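# Lower a held gear onto its shaft so it meshes

## Task

The left gripper already holds a gear a little above the top of a shaft. Slide the gear onto that shaft until it is fully seated and sits square to the shaft, with its teeth engaged with the two neighbouring gears. Forcing or jamming it counts as failure.

## Robot and tools

Robot: two arms, left_arm and right_arm, each with a two-finger parallel gripper. left_arm is mounted on the +y side of the scene. The arm names do not match the left and right sides of the camera images. Each gripper's fingers point along its own +z axis and close along its y axis. end_effector_position is the spot between the finger pads, roughly 1 cm back from the fingertips.

Frames: the scene frame has its origin at table-top height, midway between the nominal bases, with +z up and +x pointing out over the table. Each arm reports its hand pose (end_effector_position in metres, end_effector_quat_wxyz) in its own base frame. Both bases are close to level: left_arm sits near (-0.008, +0.329, +0.017) m and right_arm near (+0.006, -0.313, +0.016) m. Printed poses can be off by a few centimetres.

The command row: every motion argument uses rows of 14 numbers, all between -1 and 1. The first 7 belong to left_arm and the last 7 to right_arm, in the order dx, dy, dz, rx, ry, rz, opening. Always give all 14, even when only one arm should move. The values dx to rz are offsets, not poses. They are measured along that arm's base axes from its current "Hand target", which is the last commanded pose shown in the result, and the rotation turns about that target's position. On this scale 1.0 equals 0.6 m for the position values and 180 degrees for the angles, so 0.01 is 6 mm. rx, ry, rz together make a single rotation vector. The opening value is absolute: +1 means fully open (0.094 m) and -1 means closed. Sending 0 pose offsets asks the arm for its Hand target again. To keep a gripper as it is, repeat its current opening value, because 0 there means half-open. For the gear task, keep the left opening at its current holding value so the gear does not drop.

execute_actions(actions, cameras): actions is a list of actions. Each action is a table of up to 15 rows, one row per 1/30 s control step, and each action lasts 0.5 s. Every row in an action is an offset from the Hand target as it stood when that action began. A short table repeats its last row. Calling it with an empty list returns the state plus images from all cameras, and also shows the scene number and the remaining action budget.

move(target, speed, blend, opening_speed, grip_force, blocking, cameras): drives each gripper in a straight line toward an offset target. The target is either one 14-number row or a list of up to 15 rows. Every row in the list counts from the same starting Hand targets, not from the row before it.
- speed: top speed in m/s, from 0.002 to 2.9, default 0.25. Turning is capped at twice that value in rad/s.
- blend: corner rounding in metres. The default is 0, which stops at each point.
- opening_speed: the rate at which the commanded opening changes, per second on the -1..1 scale, at least 0.2.
- grip_force: force limit per finger pad in newtons, from 10 to 50 (50 is full force). Lower values make the fingers close slowly.
- blocking=false: returns after about 0.5 s while the move keeps running.
A move takes at least 0.5 s and stops after 10 s. It does not avoid obstacles. Faster moves lag more and strike harder, and aiming further past a contact pushes harder. Avoid paths that pass near an arm's own base.

wait(seconds, 0 to 10): lets time pass while holding the last commands. stop(): brakes a running move. zoom_image(camera, region [x0,y0,x1,y1], at most 504x504 pixels): gives a closer view of the latest image from cam_head_left, cam_head_right, cam_left_wrist or cam_right_wrist, each 672x504. read_manual: licence text only. finished_scene(scene): ends the scene for good. Call it only after the gear is seated and stays put.

Results: the state includes each hand pose, the Hand target, Joint positions (the last entry is the finger opening in m), joint torques, grip_measured (opening on the -1..1 scale, reading up to about 2.5 mm wide when empty), and grip_effort_nm (gripper motor effort, where a negative value means closing). Joint velocities marked "within noise" mean the arm is at rest. A move adds a "move:" line such as done, off_target, moving, held or fault. done means the arm is within 10 mm and 2 degrees of its target. It says nothing about contact. limits=paced means the command was clipped, and limits=held means steps were held back. Look out for MOTOR HOT lines. At 90 °C the arm folds up and stays idle.

Behaviour: friction and gravity can leave a gripper low, short of its target, or tilted. Tiny commands may do nothing or go sideways. After each step, check the pose and images, then send whatever correction is still needed. Each control step limits commanded rotation to 40 degrees from the measured orientation. An arm blocked by contact keeps pressing until you command it back.

Suggested order: first take a look with an empty actions list. Align the gear's axis with the shaft using small rotations. Then lower it slowly, a few millimetres at a time, at a low speed such as 0.01 to 0.03 m/s, and turn it slightly if the teeth do not engage. Watch grip_effort and joint torques for any sign of jamming. If it binds, back off rather than pushing harder. Release only once it is fully down, and do so by opening above grip_measured. Then lift clear gently.

Avoid: dropping the gear, releasing it while it is still moving, hard contact with the shaft, gears or fixtures (the bar, plate and rail under the bases), the two arms touching, and loading the wrist-camera cables. Anything that ends up off the table fails the scene. Any arm stop costs time.

Each tool is called after "Emit:" as name([rows], argument=value, ...), one row to a line, values as JSON.

## Session

Emit:
execute_actions(actions=[])

Scene clock: 0.00 s.
left_arm: end_effector_position=(+0.2785, -0.1550, +0.1221) grip_measured=-0.648 grip_effort_nm=n/a end_effector_quat_wxyz=(-0.003, +0.864, +0.504, +0.008) | right_arm: end_effector_position=(+0.3810, +0.0000, +0.4020) grip_measured=+1.000 grip_effort_nm=n/a end_effector_quat_wxyz=(+0.707, +0.000, +0.707, +0.000)
Joint positions: left_arm=[-0.517 1.746 1.492 -1.315 -0.016 1.569 0.017] | right_arm=[0 1.047 1.047 0 0 0 0.094]
Joint velocities: within noise
Joint torques (N m): no reading
Heat: left arm: 53 °C; right arm: 55 °C.
Hand target: left_arm +0.2808, -0.1568, +0.1308; +0.010, +0.864, +0.503, +0.014 | right_arm +0.3806, +0.0007, +0.4071; +0.711, -0.001, +0.703, +0.001
Tool commands: left_gripper/opening=-1.0 right_gripper/opening=+1.0

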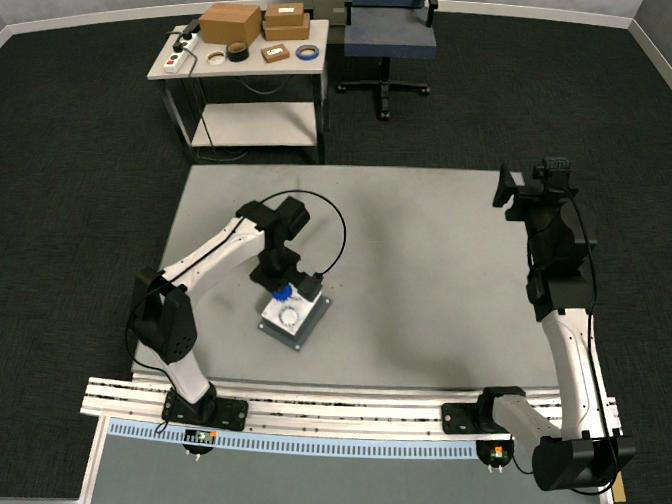

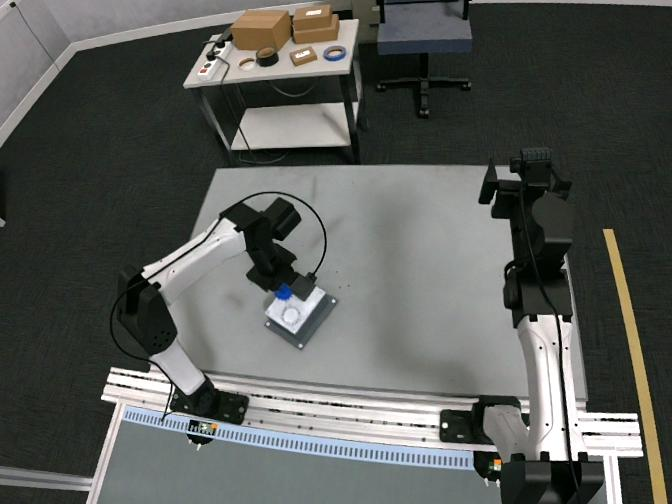

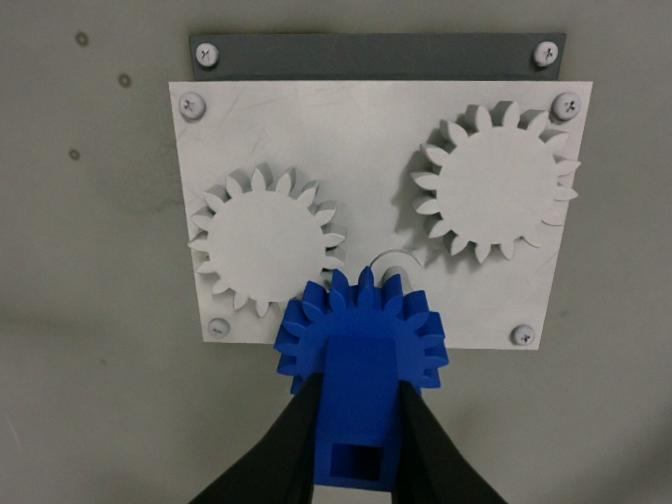

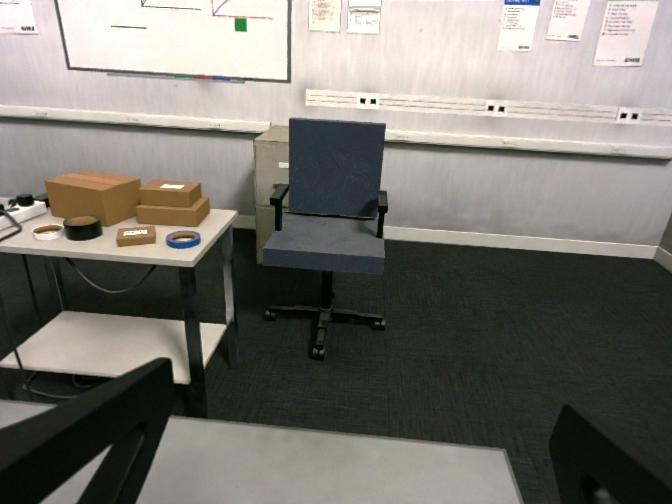

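Emit:
zoom_image(camera="cam_left_wrist", region=[160, 60, 600, 390])

Emit:
zoom_image(camera="cam_head_right", region=[230, 240, 360, 360])

Emit:
zoom_image(camera="cam_head_left", region=[230, 240, 360, 360])

Scaled by 1.145 from the camera's 672x504 image, which has a finer 960x720 frame.

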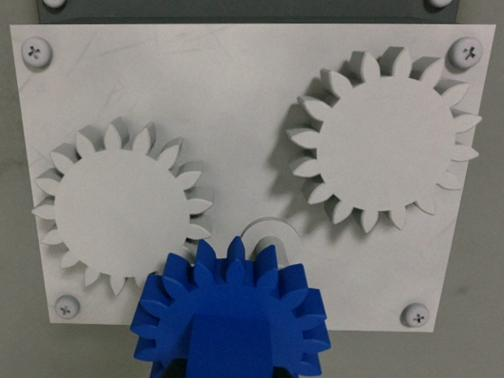

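Scaled by 3.877 from the camera's 672x504 image, which has a finer 960x720 frame.

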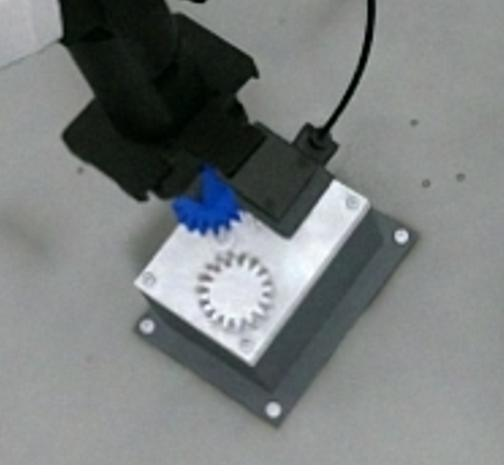

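Scaled by 3.877 from the camera's 672x504 image, which has a finer 960x720 frame.

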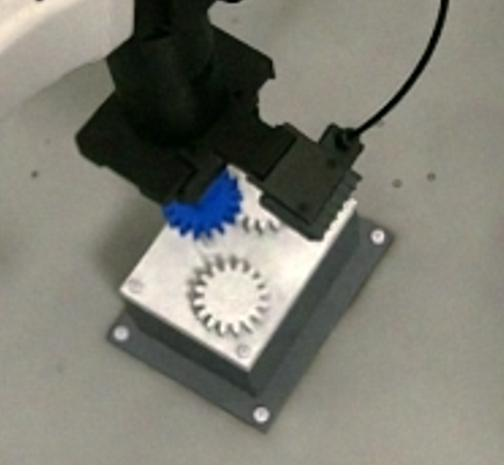

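Emit:
move(target=[0,0,0.083,0,0,0,-1,0,0,0,0,0,0,1], cameras=["cam_left_wrist","cam_head_left","cam_head_right"])

Emit:
zoom_image(camera="cam_left_wrist", region=[200, 60, 560, 400])

Emit:
zoom_image(camera="cam_head_left", region=[230, 240, 360, 360])

Scene clock: 46.43 s.
left_arm: end_effector_position=(+0.2780, -0.1547, +0.1745) grip_measured=-0.648 grip_effort_nm=-1.05 end_effector_quat_wxyz=(+0.004, +0.864, +0.504, +0.012) | right_arm: end_effector_position=(+0.3810, +0.0000, +0.4020) grip_measured=+1.000 grip_effort_nm=0.03 end_effector_quat_wxyz=(+0.707, +0.000, +0.707, +0.000)
Joint positions: left_arm=[-0.517 1.746 1.701 -1.507 -0.016 1.569 0.017] | right_arm=[0 1.047 1.047 0 0 0 0.094]
Joint torques (N m): left_arm=[0.24 -7.87 8.08 0.24 0.16 -0.04] | right_arm=[0.12 -3.15 8.35 1.85 0 -0.07]
Heat: left arm: 55 °C; right arm: 54 °C.
Hand target: left_arm +0.2809, -0.1568, +0.1806; +0.011, +0.864, +0.503, +0.014 | right_arm +0.3806, +0.0007, +0.4071; +0.711, -0.001, +0.703, +0.001
Off the commanded pose: left_arm 0.007 m, 1 deg | right_arm 0.005 m, 1 deg.
move: done
Images, in order (width x height): cam_head_left 672x504, cam_head_right 672x504, cam_left_wrist 672x504.

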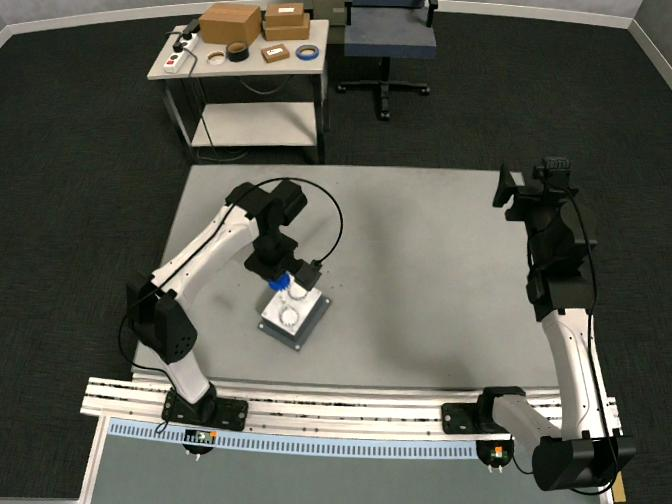

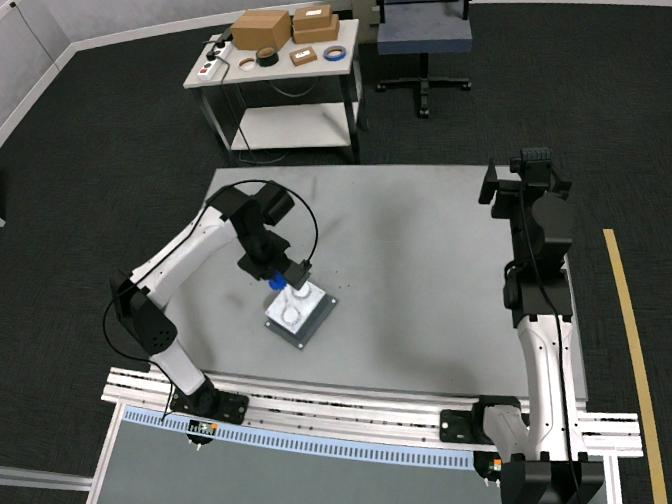

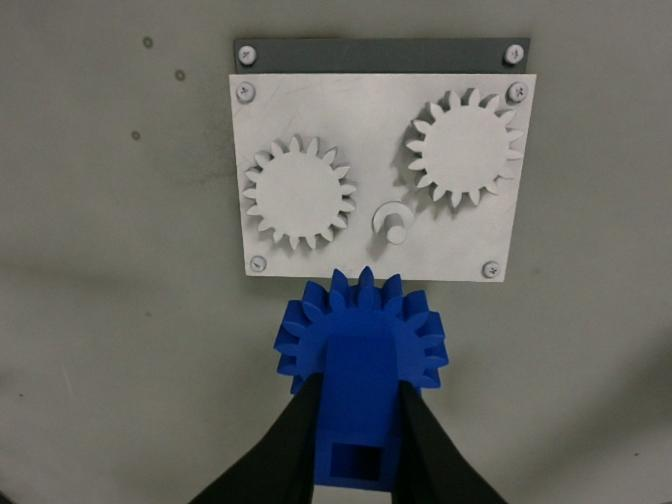

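Scaled by 1.400 from the camera's 672x504 image, which has a finer 960x720 frame.

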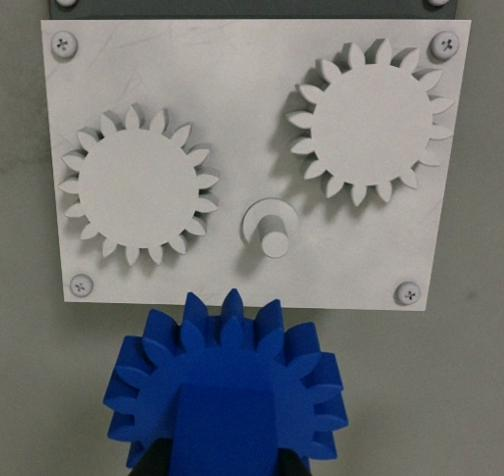

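Scaled by 3.877 from the camera's 672x504 image, which has a finer 960x720 frame.

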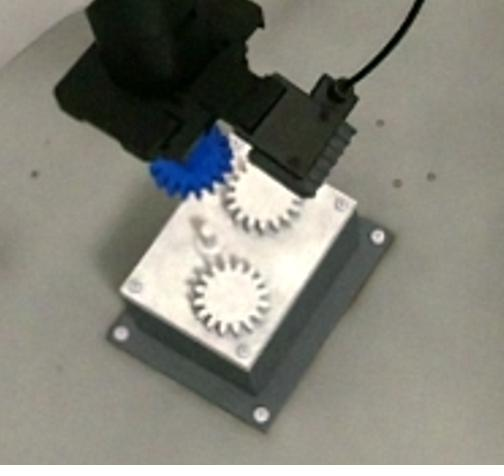

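Emit:
move(target=[-0.0275,-0.0062,-0.025,0,0,0,-1,0,0,0,0,0,0,1], cameras=["cam_left_wrist","cam_head_left","cam_head_right"])

Emit:
zoom_image(camera="cam_left_wrist", region=[200, 60, 560, 400])

Emit:
zoom_image(camera="cam_head_left", region=[250, 250, 330, 330])

Emit:
zoom_image(camera="cam_head_right", region=[250, 250, 330, 330])

Scene clock: 94.67 s.
left_arm: end_effector_position=(+0.2661, -0.1593, +0.1535) grip_measured=-0.648 grip_effort_nm=-1.05 end_effector_quat_wxyz=(-0.012, +0.865, +0.501, +0.003) | right_arm: end_effector_position=(+0.3810, +0.0000, +0.4020) grip_measured=+1.000 grip_effort_nm=0.03 end_effector_quat_wxyz=(+0.707, +0.000, +0.707, +0.000)
Joint positions: left_arm=[-0.549 1.738 1.607 -1.458 -0.016 1.543 0.017] | right_arm=[0 1.047 1.047 0 0 0 0.094]
Joint torques (N m): left_arm=[-0.25 -12.64 5.11 0.35 0.15 -0.15] | right_arm=[0.46 -3.33 8.44 1.88 -0.1 -0.1]
Heat: left arm: 57 °C; right arm: 53 °C.
Hand target: left_arm +0.2643, -0.1605, +0.1656; +0.011, +0.864, +0.503, +0.014 | right_arm +0.3806, +0.0007, +0.4071; +0.711, -0.001, +0.703, +0.001
Off the commanded pose: left_arm 0.012 m, 3 deg | right_arm 0.005 m, 1 deg.
move: off_target (left_arm)
Images, in order (width x height): cam_head_left 672x504, cam_head_right 672x504, cam_left_wrist 672x504.

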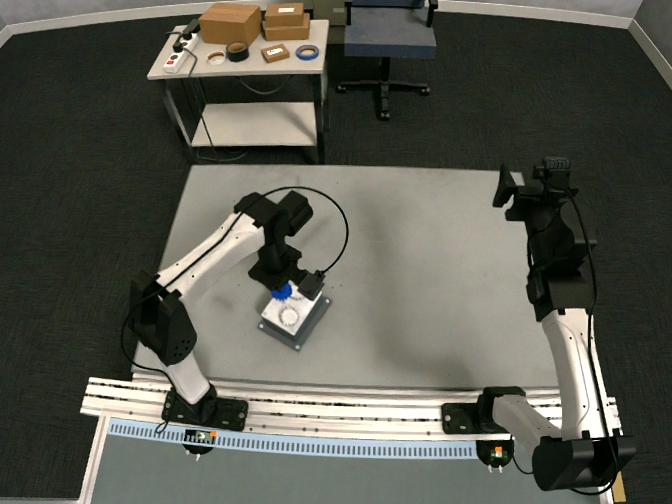

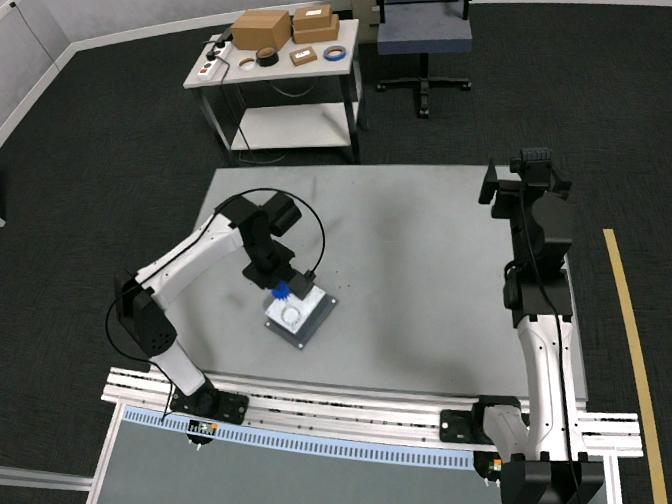

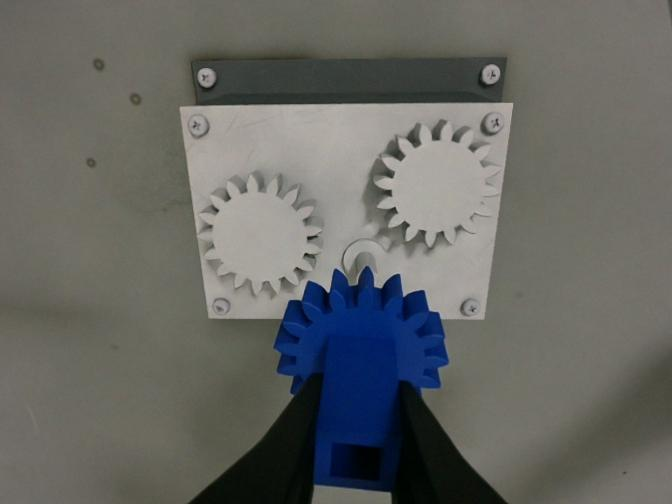

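Scaled by 1.400 from the camera's 672x504 image, which has a finer 960x720 frame.

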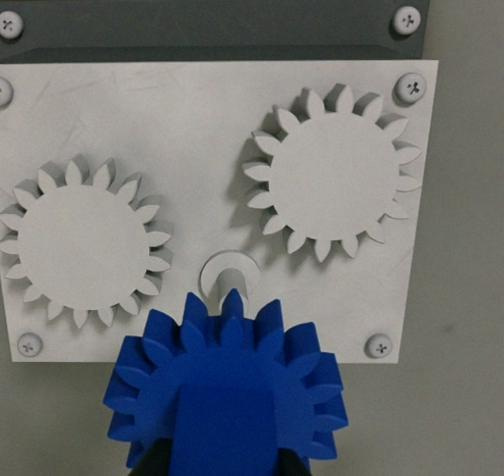

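Scaled by 6.300 from the camera's 672x504 image, which has a finer 960x720 frame.

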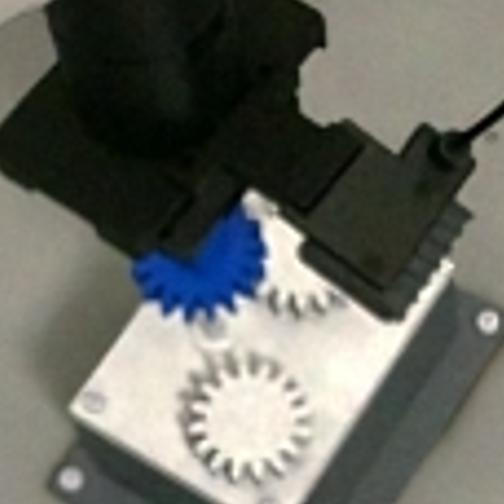

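Scaled by 6.300 from the camera's 672x504 image, which has a finer 960x720 frame.

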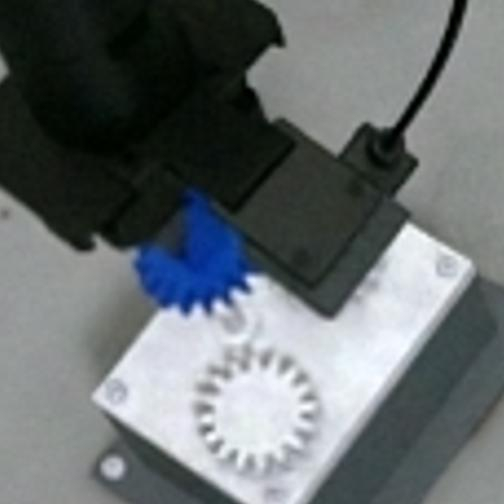

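Emit:
zoom_image(camera="cam_left_wrist", region=[265, 220, 465, 420])

Emit:
zoom_image(camera="cam_left_wrist", region=[170, 50, 530, 330])

Scaled by 2.520 from the camera's 672x504 image, which has a finer 960x720 frame.

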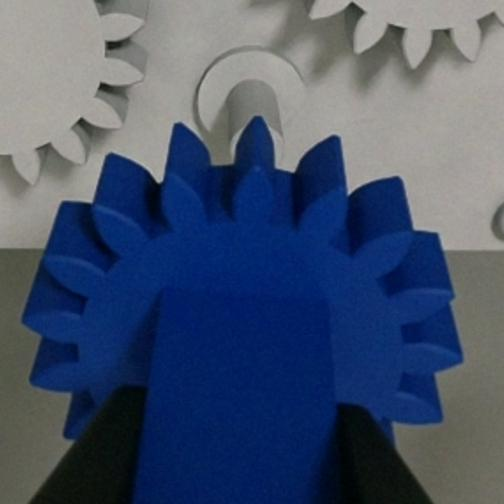

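Scaled by 1.400 from the camera's 672x504 image, which has a finer 960x720 frame.

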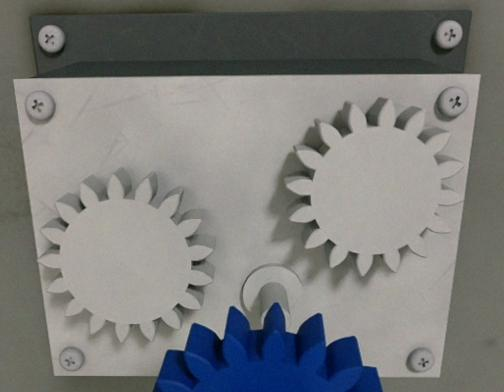

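Emit:
move(target=[0,0,0,0.03,-0.016,0,-1,0,0,0,0,0,0,1], cameras=["cam_left_wrist"])

Emit:
zoom_image(camera="cam_left_wrist", region=[200, 180, 540, 400])

Scene clock: 230.47 s.
left_arm: end_effector_position=(+0.2653, -0.1620, +0.1545) grip_measured=-0.648 grip_effort_nm=-1.05 end_effector_quat_wxyz=(-0.031, +0.865, +0.499, +0.046) | right_arm: end_effector_position=(+0.3810, +0.0000, +0.4020) grip_measured=+1.000 grip_effort_nm=0.03 end_effector_quat_wxyz=(+0.707, +0.000, +0.707, +0.000)
Joint positions: left_arm=[-0.61 1.738 1.607 -1.458 -0.11 1.485 0.017] | right_arm=[0 1.047 1.047 0 0 0 0.094]
Joint torques (N m): left_arm=[-0.16 -11.73 5.79 0.27 -0.08 -0.14] | right_arm=[0.29 -3.11 8.39 1.9 -0.04 -0.06]
Heat: left arm: 54 °C; right arm: 51 °C.
Hand target: left_arm +0.2643, -0.1605, +0.1656; -0.018, +0.863, +0.502, +0.060 | right_arm +0.3806, +0.0007, +0.4071; +0.711, -0.001, +0.703, +0.001
Off the commanded pose: left_arm 0.011 m, 2 deg | right_arm 0.005 m, 1 deg.
move: off_target (left_arm)
Images, in order (width x height): cam_left_wrist 672x504.

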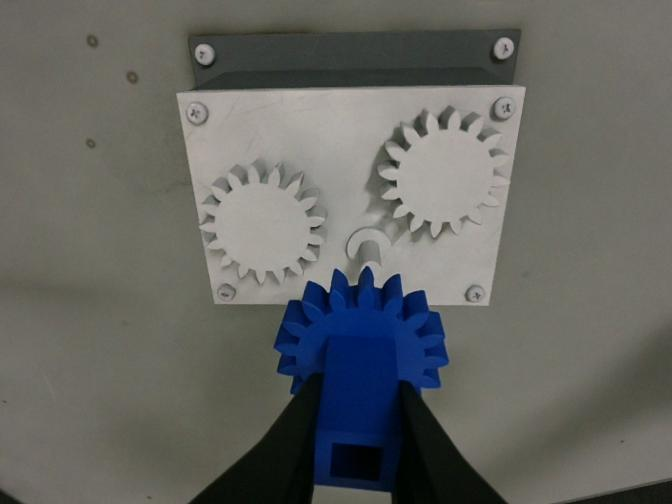

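Scaled by 1.482 from the camera's 672x504 image, which has a finer 960x720 frame.

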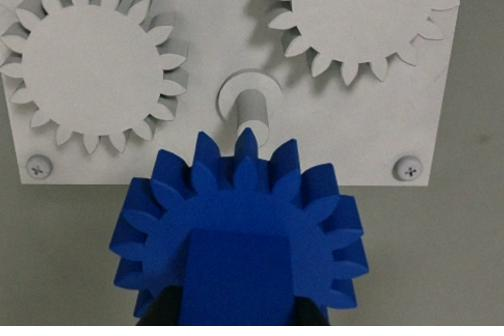

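Emit:
move(target=[-0.0098,0,-0.025,-0.007,-0.012,0,-1,0,0,0,0,0,0,1], cameras=["cam_left_wrist","cam_head_left","cam_head_right"])

Emit:
zoom_image(camera="cam_left_wrist", region=[180, 100, 560, 400])

Emit:
zoom_image(camera="cam_head_left", region=[250, 260, 330, 340])

Emit:
zoom_image(camera="cam_head_right", region=[250, 260, 330, 340])

Scene clock: 261.40 s.
left_arm: end_effector_position=(+0.2585, -0.1604, +0.1392) grip_measured=-0.648 grip_effort_nm=-1.05 end_effector_quat_wxyz=(-0.019, +0.864, +0.500, +0.055) | right_arm: end_effector_position=(+0.3810, +0.0000, +0.4020) grip_measured=+1.000 grip_effort_nm=0.03 end_effector_quat_wxyz=(+0.707, +0.000, +0.707, +0.000)
Joint positions: left_arm=[-0.621 1.68 1.48 -1.36 -0.115 1.471 0.017] | right_arm=[0 1.047 1.047 0 0 0 0.094]
Joint torques (N m): left_arm=[-0.43 -11.97 5.24 0.4 -0.08 -0.16] | right_arm=[0.1 -3.28 8.21 1.83 -0.06 -0.12]
Heat: left arm: 54 °C; right arm: 51 °C.
Hand target: left_arm +0.2584, -0.1605, +0.1506; +0.001, +0.862, +0.503, +0.070 | right_arm +0.3806, +0.0007, +0.4071; +0.711, -0.001, +0.703, +0.001
Off the commanded pose: left_arm 0.011 m, 3 deg | right_arm 0.005 m, 1 deg.
move: off_target (left_arm)
Images, in order (width x height): cam_head_left 672x504, cam_head_right 672x504, cam_left_wrist 672x504.

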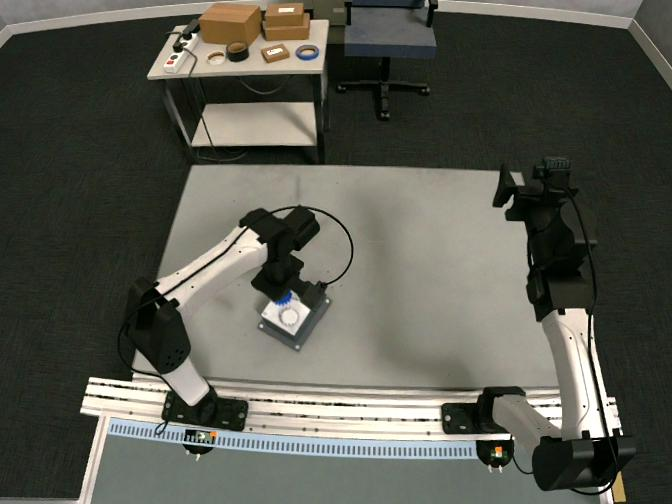

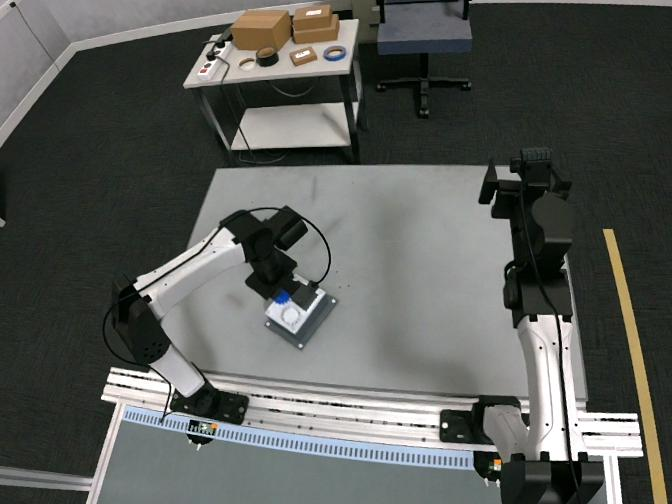

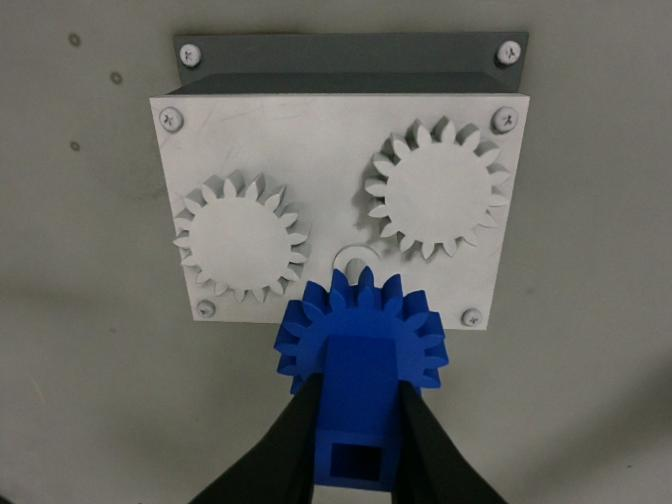

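Scaled by 1.326 from the camera's 672x504 image, which has a finer 960x720 frame.

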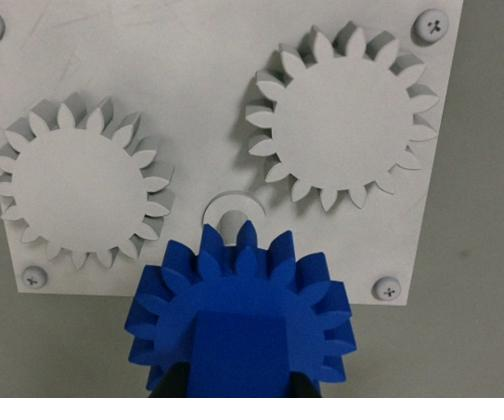

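Scaled by 6.300 from the camera's 672x504 image, which has a finer 960x720 frame.

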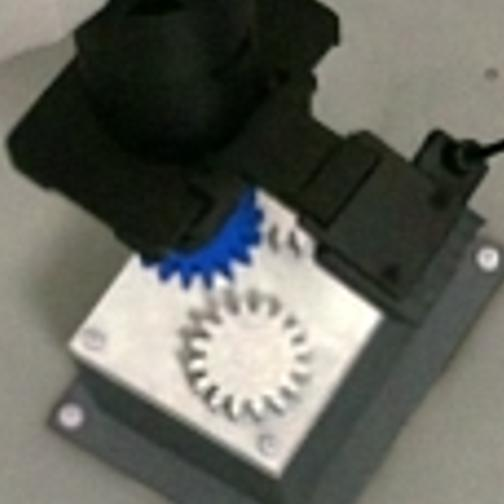

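Scaled by 6.300 from the camera's 672x504 image, which has a finer 960x720 frame.

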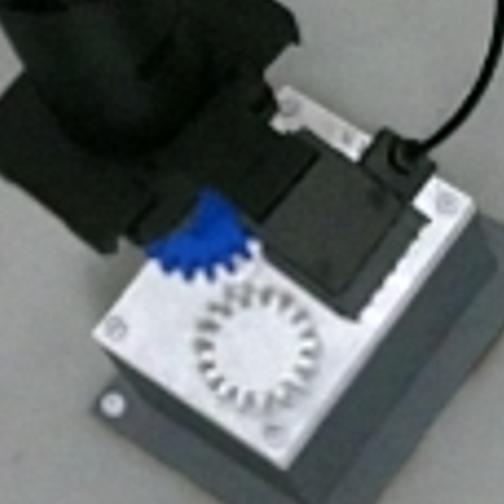

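Emit:
move(target=[-0.0047,-0.0155,-0.0018,0,0,0,-1,0,0,0,0,0,0,1], cameras=["cam_left_wrist","cam_head_left","cam_head_right"])

Emit:
zoom_image(camera="cam_left_wrist", region=[180, 100, 560, 400])

Emit:
zoom_image(camera="cam_head_left", region=[250, 260, 330, 340])

Emit:
zoom_image(camera="cam_head_right", region=[250, 260, 330, 340])

Scene clock: 323.00 s.
left_arm: end_effector_position=(+0.2536, -0.1685, +0.1393) grip_measured=-0.648 grip_effort_nm=-1.05 end_effector_quat_wxyz=(-0.017, +0.864, +0.500, +0.056) | right_arm: end_effector_position=(+0.3810, +0.0000, +0.4020) grip_measured=+1.000 grip_effort_nm=0.03 end_effector_quat_wxyz=(+0.707, +0.000, +0.707, +0.000)
Joint positions: left_arm=[-0.653 1.68 1.48 -1.359 -0.117 1.44 0.017] | right_arm=[0 1.047 1.047 0 0 0 0.094]
Joint torques (N m): left_arm=[-0.35 -10.67 6.11 0.41 -0.08 -0.15] | right_arm=[0.34 -3.15 8.58 1.89 -0.07 -0.11]
Heat: left arm: 53 °C; right arm: 50 °C.
Hand target: left_arm +0.2556, -0.1698, +0.1495; +0.001, +0.862, +0.503, +0.071 | right_arm +0.3806, +0.0007, +0.4071; +0.711, -0.001, +0.703, +0.001
Off the commanded pose: left_arm 0.010 m, 3 deg | right_arm 0.005 m, 1 deg.
move: off_target (left_arm)
Images, in order (width x height): cam_head_left 672x504, cam_head_right 672x504, cam_left_wrist 672x504.

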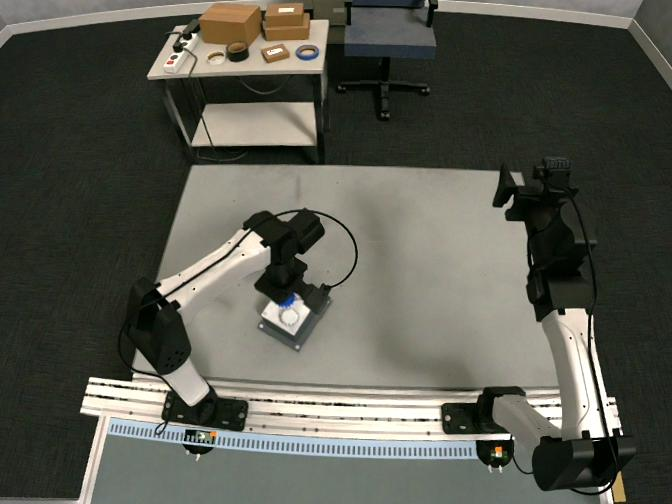

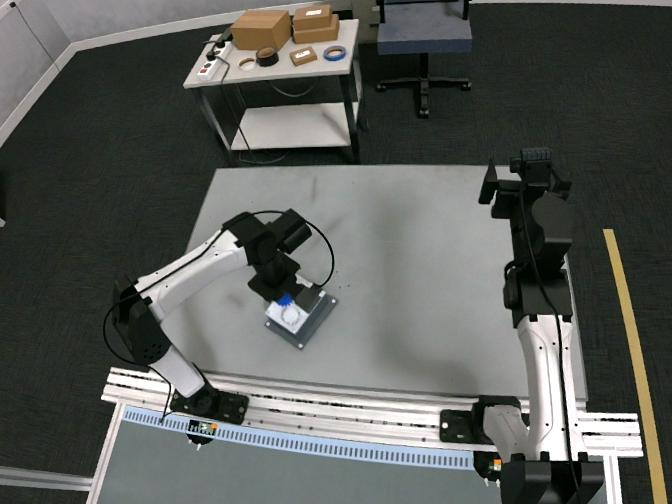

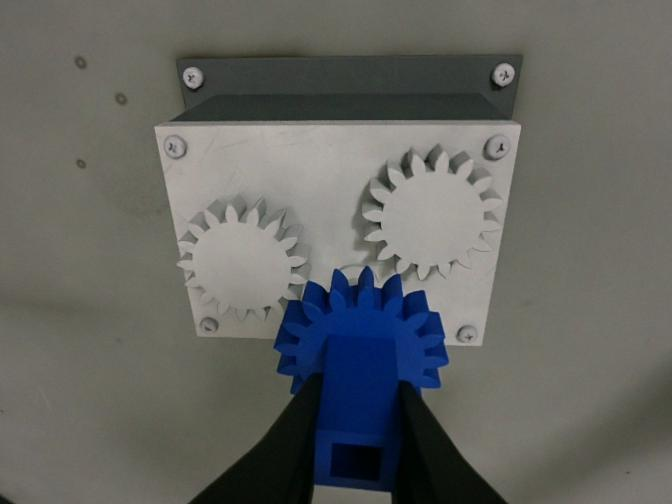

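Scaled by 1.326 from the camera's 672x504 image, which has a finer 960x720 frame.

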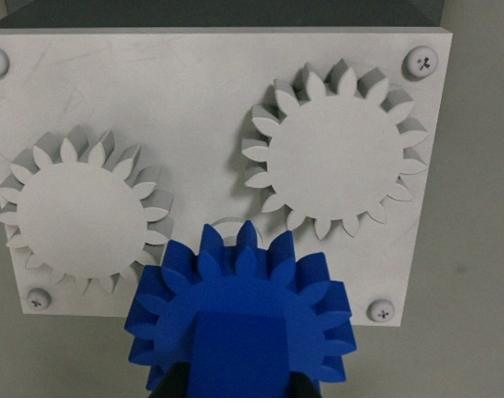

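Scaled by 6.300 from the camera's 672x504 image, which has a finer 960x720 frame.

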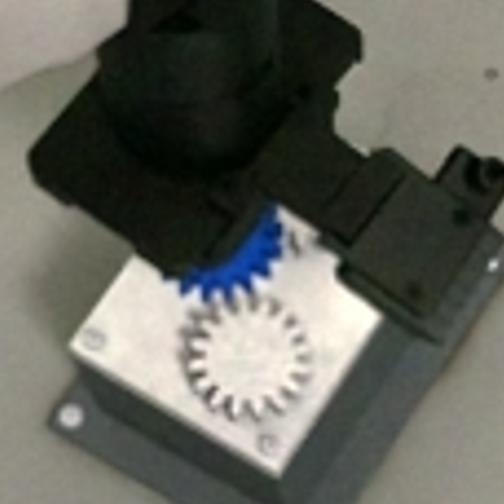

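Scaled by 6.300 from the camera's 672x504 image, which has a finer 960x720 frame.

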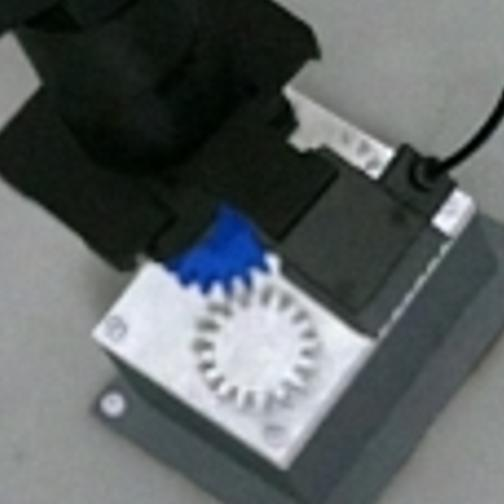

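Emit:
move(target=[0.0058,-0.0017,-0.008,0,0,0,-1,0,0,0,0,0,0,1], cameras=["cam_left_wrist"])

Emit:
zoom_image(camera="cam_left_wrist", region=[250, 180, 480, 380])

Emit:
zoom_image(camera="cam_left_wrist", region=[150, 100, 560, 400])

Scene clock: 343.40 s.
left_arm: end_effector_position=(+0.2568, -0.1709, +0.1393) grip_measured=-0.648 grip_effort_nm=-1.05 end_effector_quat_wxyz=(-0.010, +0.864, +0.500, +0.060) | right_arm: end_effector_position=(+0.3810, +0.0000, +0.4020) grip_measured=+1.000 grip_effort_nm=0.03 end_effector_quat_wxyz=(+0.707, +0.000, +0.707, +0.000)
Joint positions: left_arm=[-0.653 1.68 1.48 -1.343 -0.117 1.44 0.017] | right_arm=[0 1.047 1.047 0 0 0 0.094]
Joint torques (N m): left_arm=[0.08 -9.63 5.6 0.45 -0.08 -0.11] | right_arm=[0.29 -3.28 8.53 1.88 -0.05 -0.12]
Heat: left arm: 52 °C; right arm: 50 °C.
Hand target: left_arm +0.2591, -0.1709, +0.1447; +0.001, +0.862, +0.503, +0.070 | right_arm +0.3806, +0.0007, +0.4071; +0.711, -0.001, +0.703, +0.001
Off the commanded pose: left_arm 0.006 m, 2 deg | right_arm 0.005 m, 1 deg.
move: done
Images, in order (width x height): cam_left_wrist 672x504.

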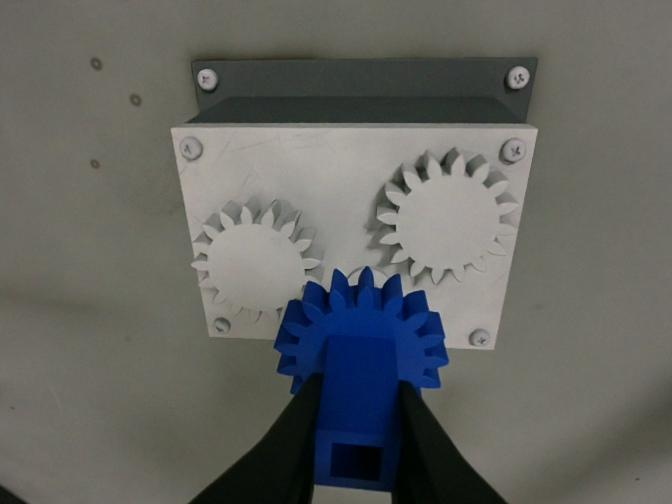

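Scaled by 2.191 from the camera's 672x504 image, which has a finer 960x720 frame.

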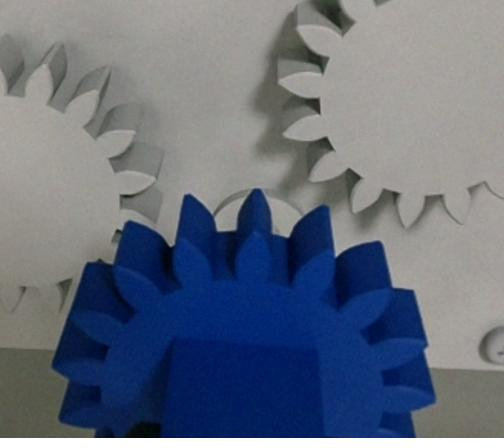

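Scaled by 1.229 from the camera's 672x504 image, which has a finer 960x720 frame.

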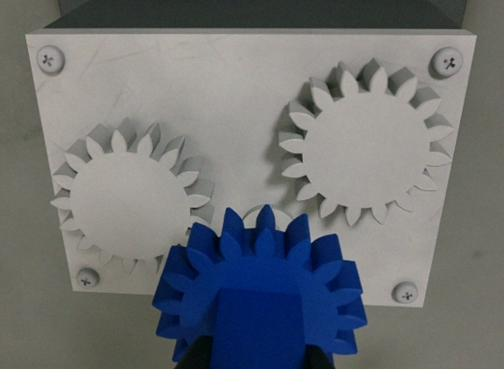

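Emit:
move(target=[-0.0017,0.002,-0.0125,0,0,0,-1,0,0,0,0,0,0,1], cameras=["cam_left_wrist"], speed=0.05)

Emit:
zoom_image(camera="cam_left_wrist", region=[150, 100, 560, 400])

Scene clock: 368.97 s.
left_arm: end_effector_position=(+0.2564, -0.1707, +0.1310) grip_measured=-0.648 grip_effort_nm=-1.05 end_effector_quat_wxyz=(-0.011, +0.864, +0.500, +0.059) | right_arm: end_effector_position=(+0.3810, +0.0000, +0.4020) grip_measured=+1.000 grip_effort_nm=0.03 end_effector_quat_wxyz=(+0.707, +0.000, +0.707, +0.000)
Joint positions: left_arm=[-0.653 1.68 1.447 -1.312 -0.117 1.44 0.017] | right_arm=[0 1.047 1.047 0 0 0 0.094]
Joint torques (N m): left_arm=[0.23 -10.32 5.33 0.46 -0.08 -0.1] | right_arm=[0.03 -3.14 8.66 1.85 -0.04 -0.11]
Heat: left arm: 51 °C; right arm: 50 °C.
Hand target: left_arm +0.2580, -0.1697, +0.1373; +0.001, +0.862, +0.503, +0.070 | right_arm +0.3806, +0.0007, +0.4071; +0.711, -0.001, +0.703, +0.001
Off the commanded pose: left_arm 0.007 m, 2 deg | right_arm 0.005 m, 1 deg.
move: done
Images, in order (width x height): cam_left_wrist 672x504.

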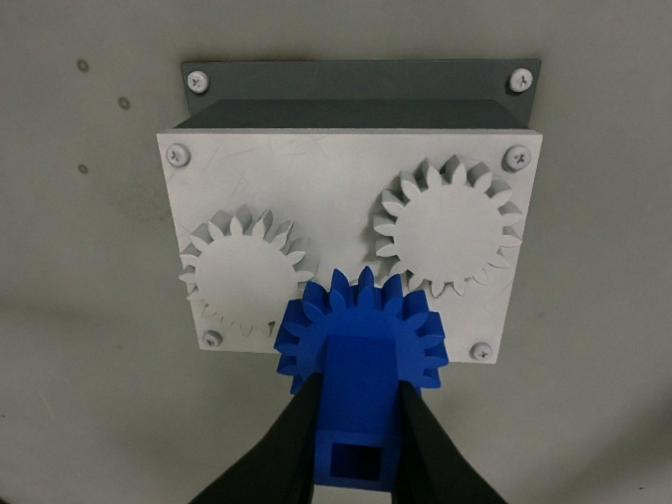

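Scaled by 1.229 from the camera's 672x504 image, which has a finer 960x720 frame.

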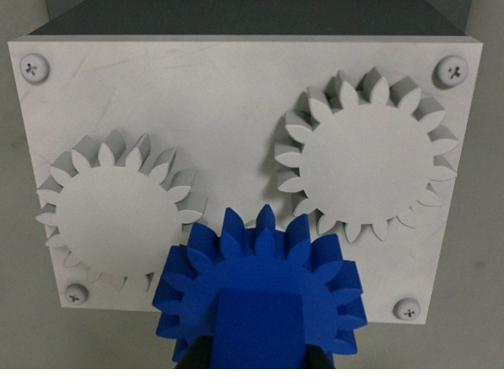

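Emit:
move(target=[0.0008,0.0005,-0.0167,0,0,0,-1,0,0,0,0,0,0,1], cameras=["cam_left_wrist","cam_head_left","cam_head_right"], speed=0.03)

Emit:
zoom_image(camera="cam_left_wrist", region=[150, 100, 560, 400])

Emit:
zoom_image(camera="cam_head_left", region=[260, 265, 320, 325])

Emit:
zoom_image(camera="cam_head_right", region=[260, 265, 320, 325])

Scene clock: 383.00 s.
left_arm: end_effector_position=(+0.2565, -0.1707, +0.1211) grip_measured=-0.648 grip_effort_nm=-1.05 end_effector_quat_wxyz=(-0.010, +0.864, +0.500, +0.059) | right_arm: end_effector_position=(+0.3810, +0.0000, +0.4020) grip_measured=+1.000 grip_effort_nm=0.03 end_effector_quat_wxyz=(+0.707, +0.000, +0.707, +0.000)
Joint positions: left_arm=[-0.653 1.68 1.408 -1.272 -0.117 1.44 0.017] | right_arm=[0 1.047 1.047 0 0 0 0.094]
Joint torques (N m): left_arm=[0.27 -10.29 5.35 0.46 -0.09 -0.07] | right_arm=[0.2 -3.25 8.28 1.87 0.03 -0.05]
Heat: left arm: 51 °C; right arm: 50 °C.
Hand target: left_arm +0.2586, -0.1694, +0.1272; +0.001, +0.862, +0.503, +0.070 | right_arm +0.3806, +0.0007, +0.4071; +0.711, -0.001, +0.703, +0.001
Off the commanded pose: left_arm 0.007 m, 2 deg | right_arm 0.005 m, 1 deg.
move: done
Images, in order (width x height): cam_head_left 672x504, cam_head_right 672x504, cam_left_wrist 672x504.

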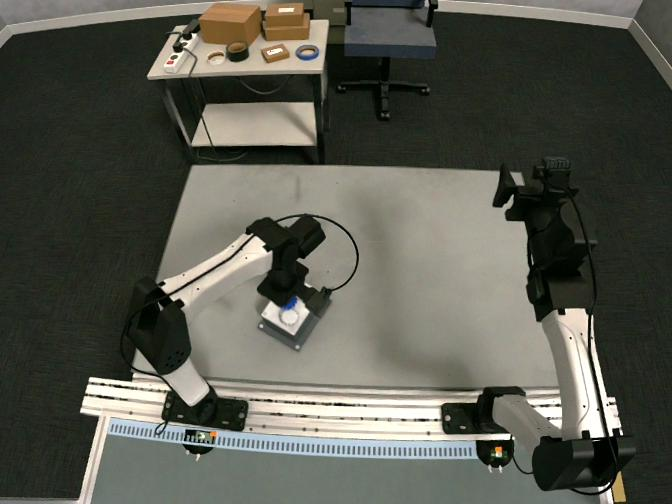

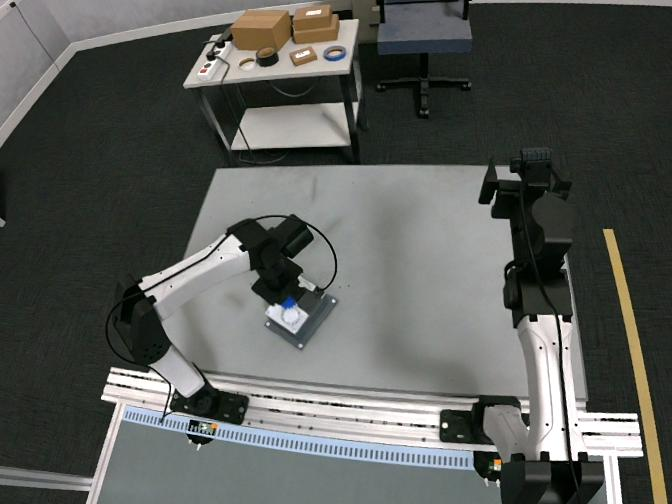

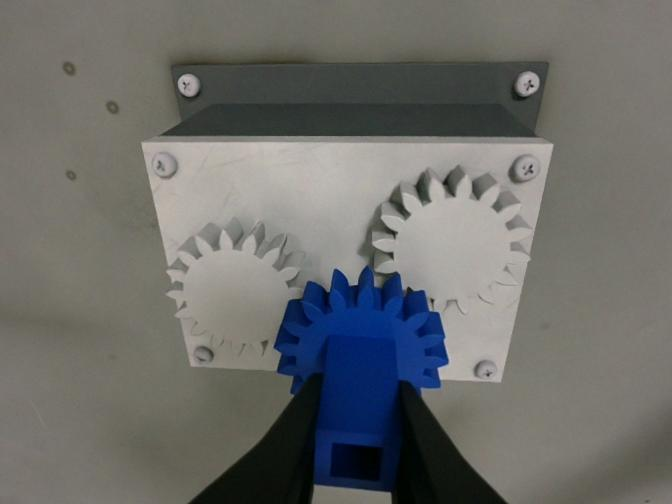

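Scaled by 1.229 from the camera's 672x504 image, which has a finer 960x720 frame.

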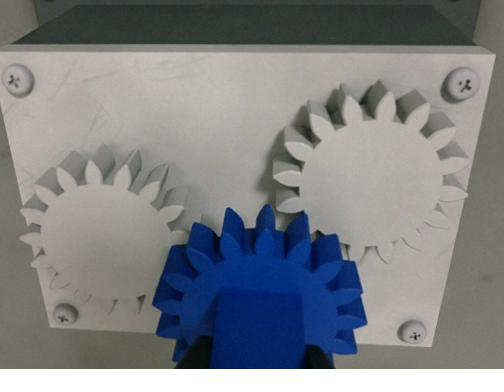

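Scaled by 8.400 from the camera's 672x504 image, which has a finer 960x720 frame.

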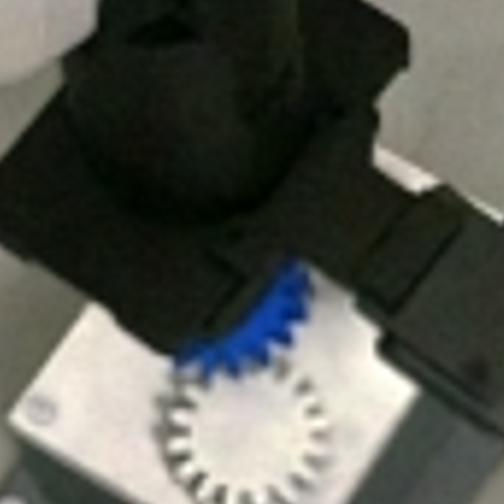

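Scaled by 8.400 from the camera's 672x504 image, which has a finer 960x720 frame.

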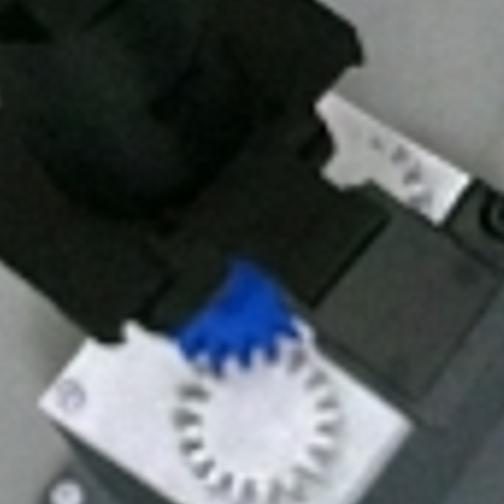

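Emit:
move(target=[0.0008,0.0007,-0.0083,0,0,0,-1,0,0,0,0,0,0,1], cameras=["cam_left_wrist"], speed=0.02)

Emit:
zoom_image(camera="cam_left_wrist", region=[260, 220, 470, 400])

Scene clock: 399.20 s.
left_arm: end_effector_position=(+0.2564, -0.1706, +0.1187) grip_measured=-0.648 grip_effort_nm=-1.05 end_effector_quat_wxyz=(-0.010, +0.864, +0.500, +0.059) | right_arm: end_effector_position=(+0.3810, +0.0000, +0.4020) grip_measured=+1.000 grip_effort_nm=0.03 end_effector_quat_wxyz=(+0.707, +0.000, +0.707, +0.000)
Joint positions: left_arm=[-0.653 1.68 1.398 -1.263 -0.118 1.44 0.017] | right_arm=[0 1.047 1.047 0 0 0 0.094]
Joint torques (N m): left_arm=[0.42 -10.18 4.55 0.54 -0.07 -0.05] | right_arm=[0.35 -3.15 8.43 1.87 -0.09 -0.09]
Heat: left arm: 51 °C; right arm: 50 °C.
Hand target: left_arm +0.2590, -0.1689, +0.1222; +0.001, +0.862, +0.503, +0.070 | right_arm +0.3806, +0.0007, +0.4071; +0.711, -0.001, +0.703, +0.001
Off the commanded pose: left_arm 0.005 m, 2 deg | right_arm 0.005 m, 1 deg.
move: done
Images, in order (width x height): cam_left_wrist 672x504.

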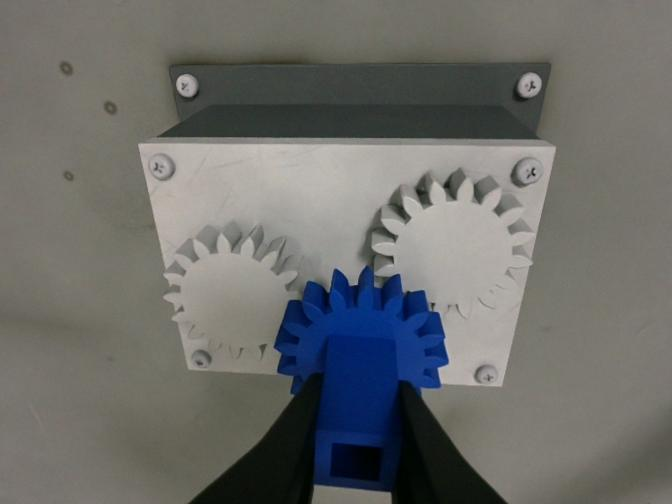

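Scaled by 2.400 from the camera's 672x504 image, which has a finer 960x720 frame.

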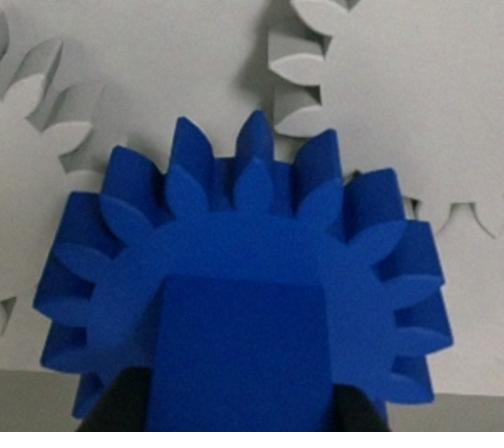

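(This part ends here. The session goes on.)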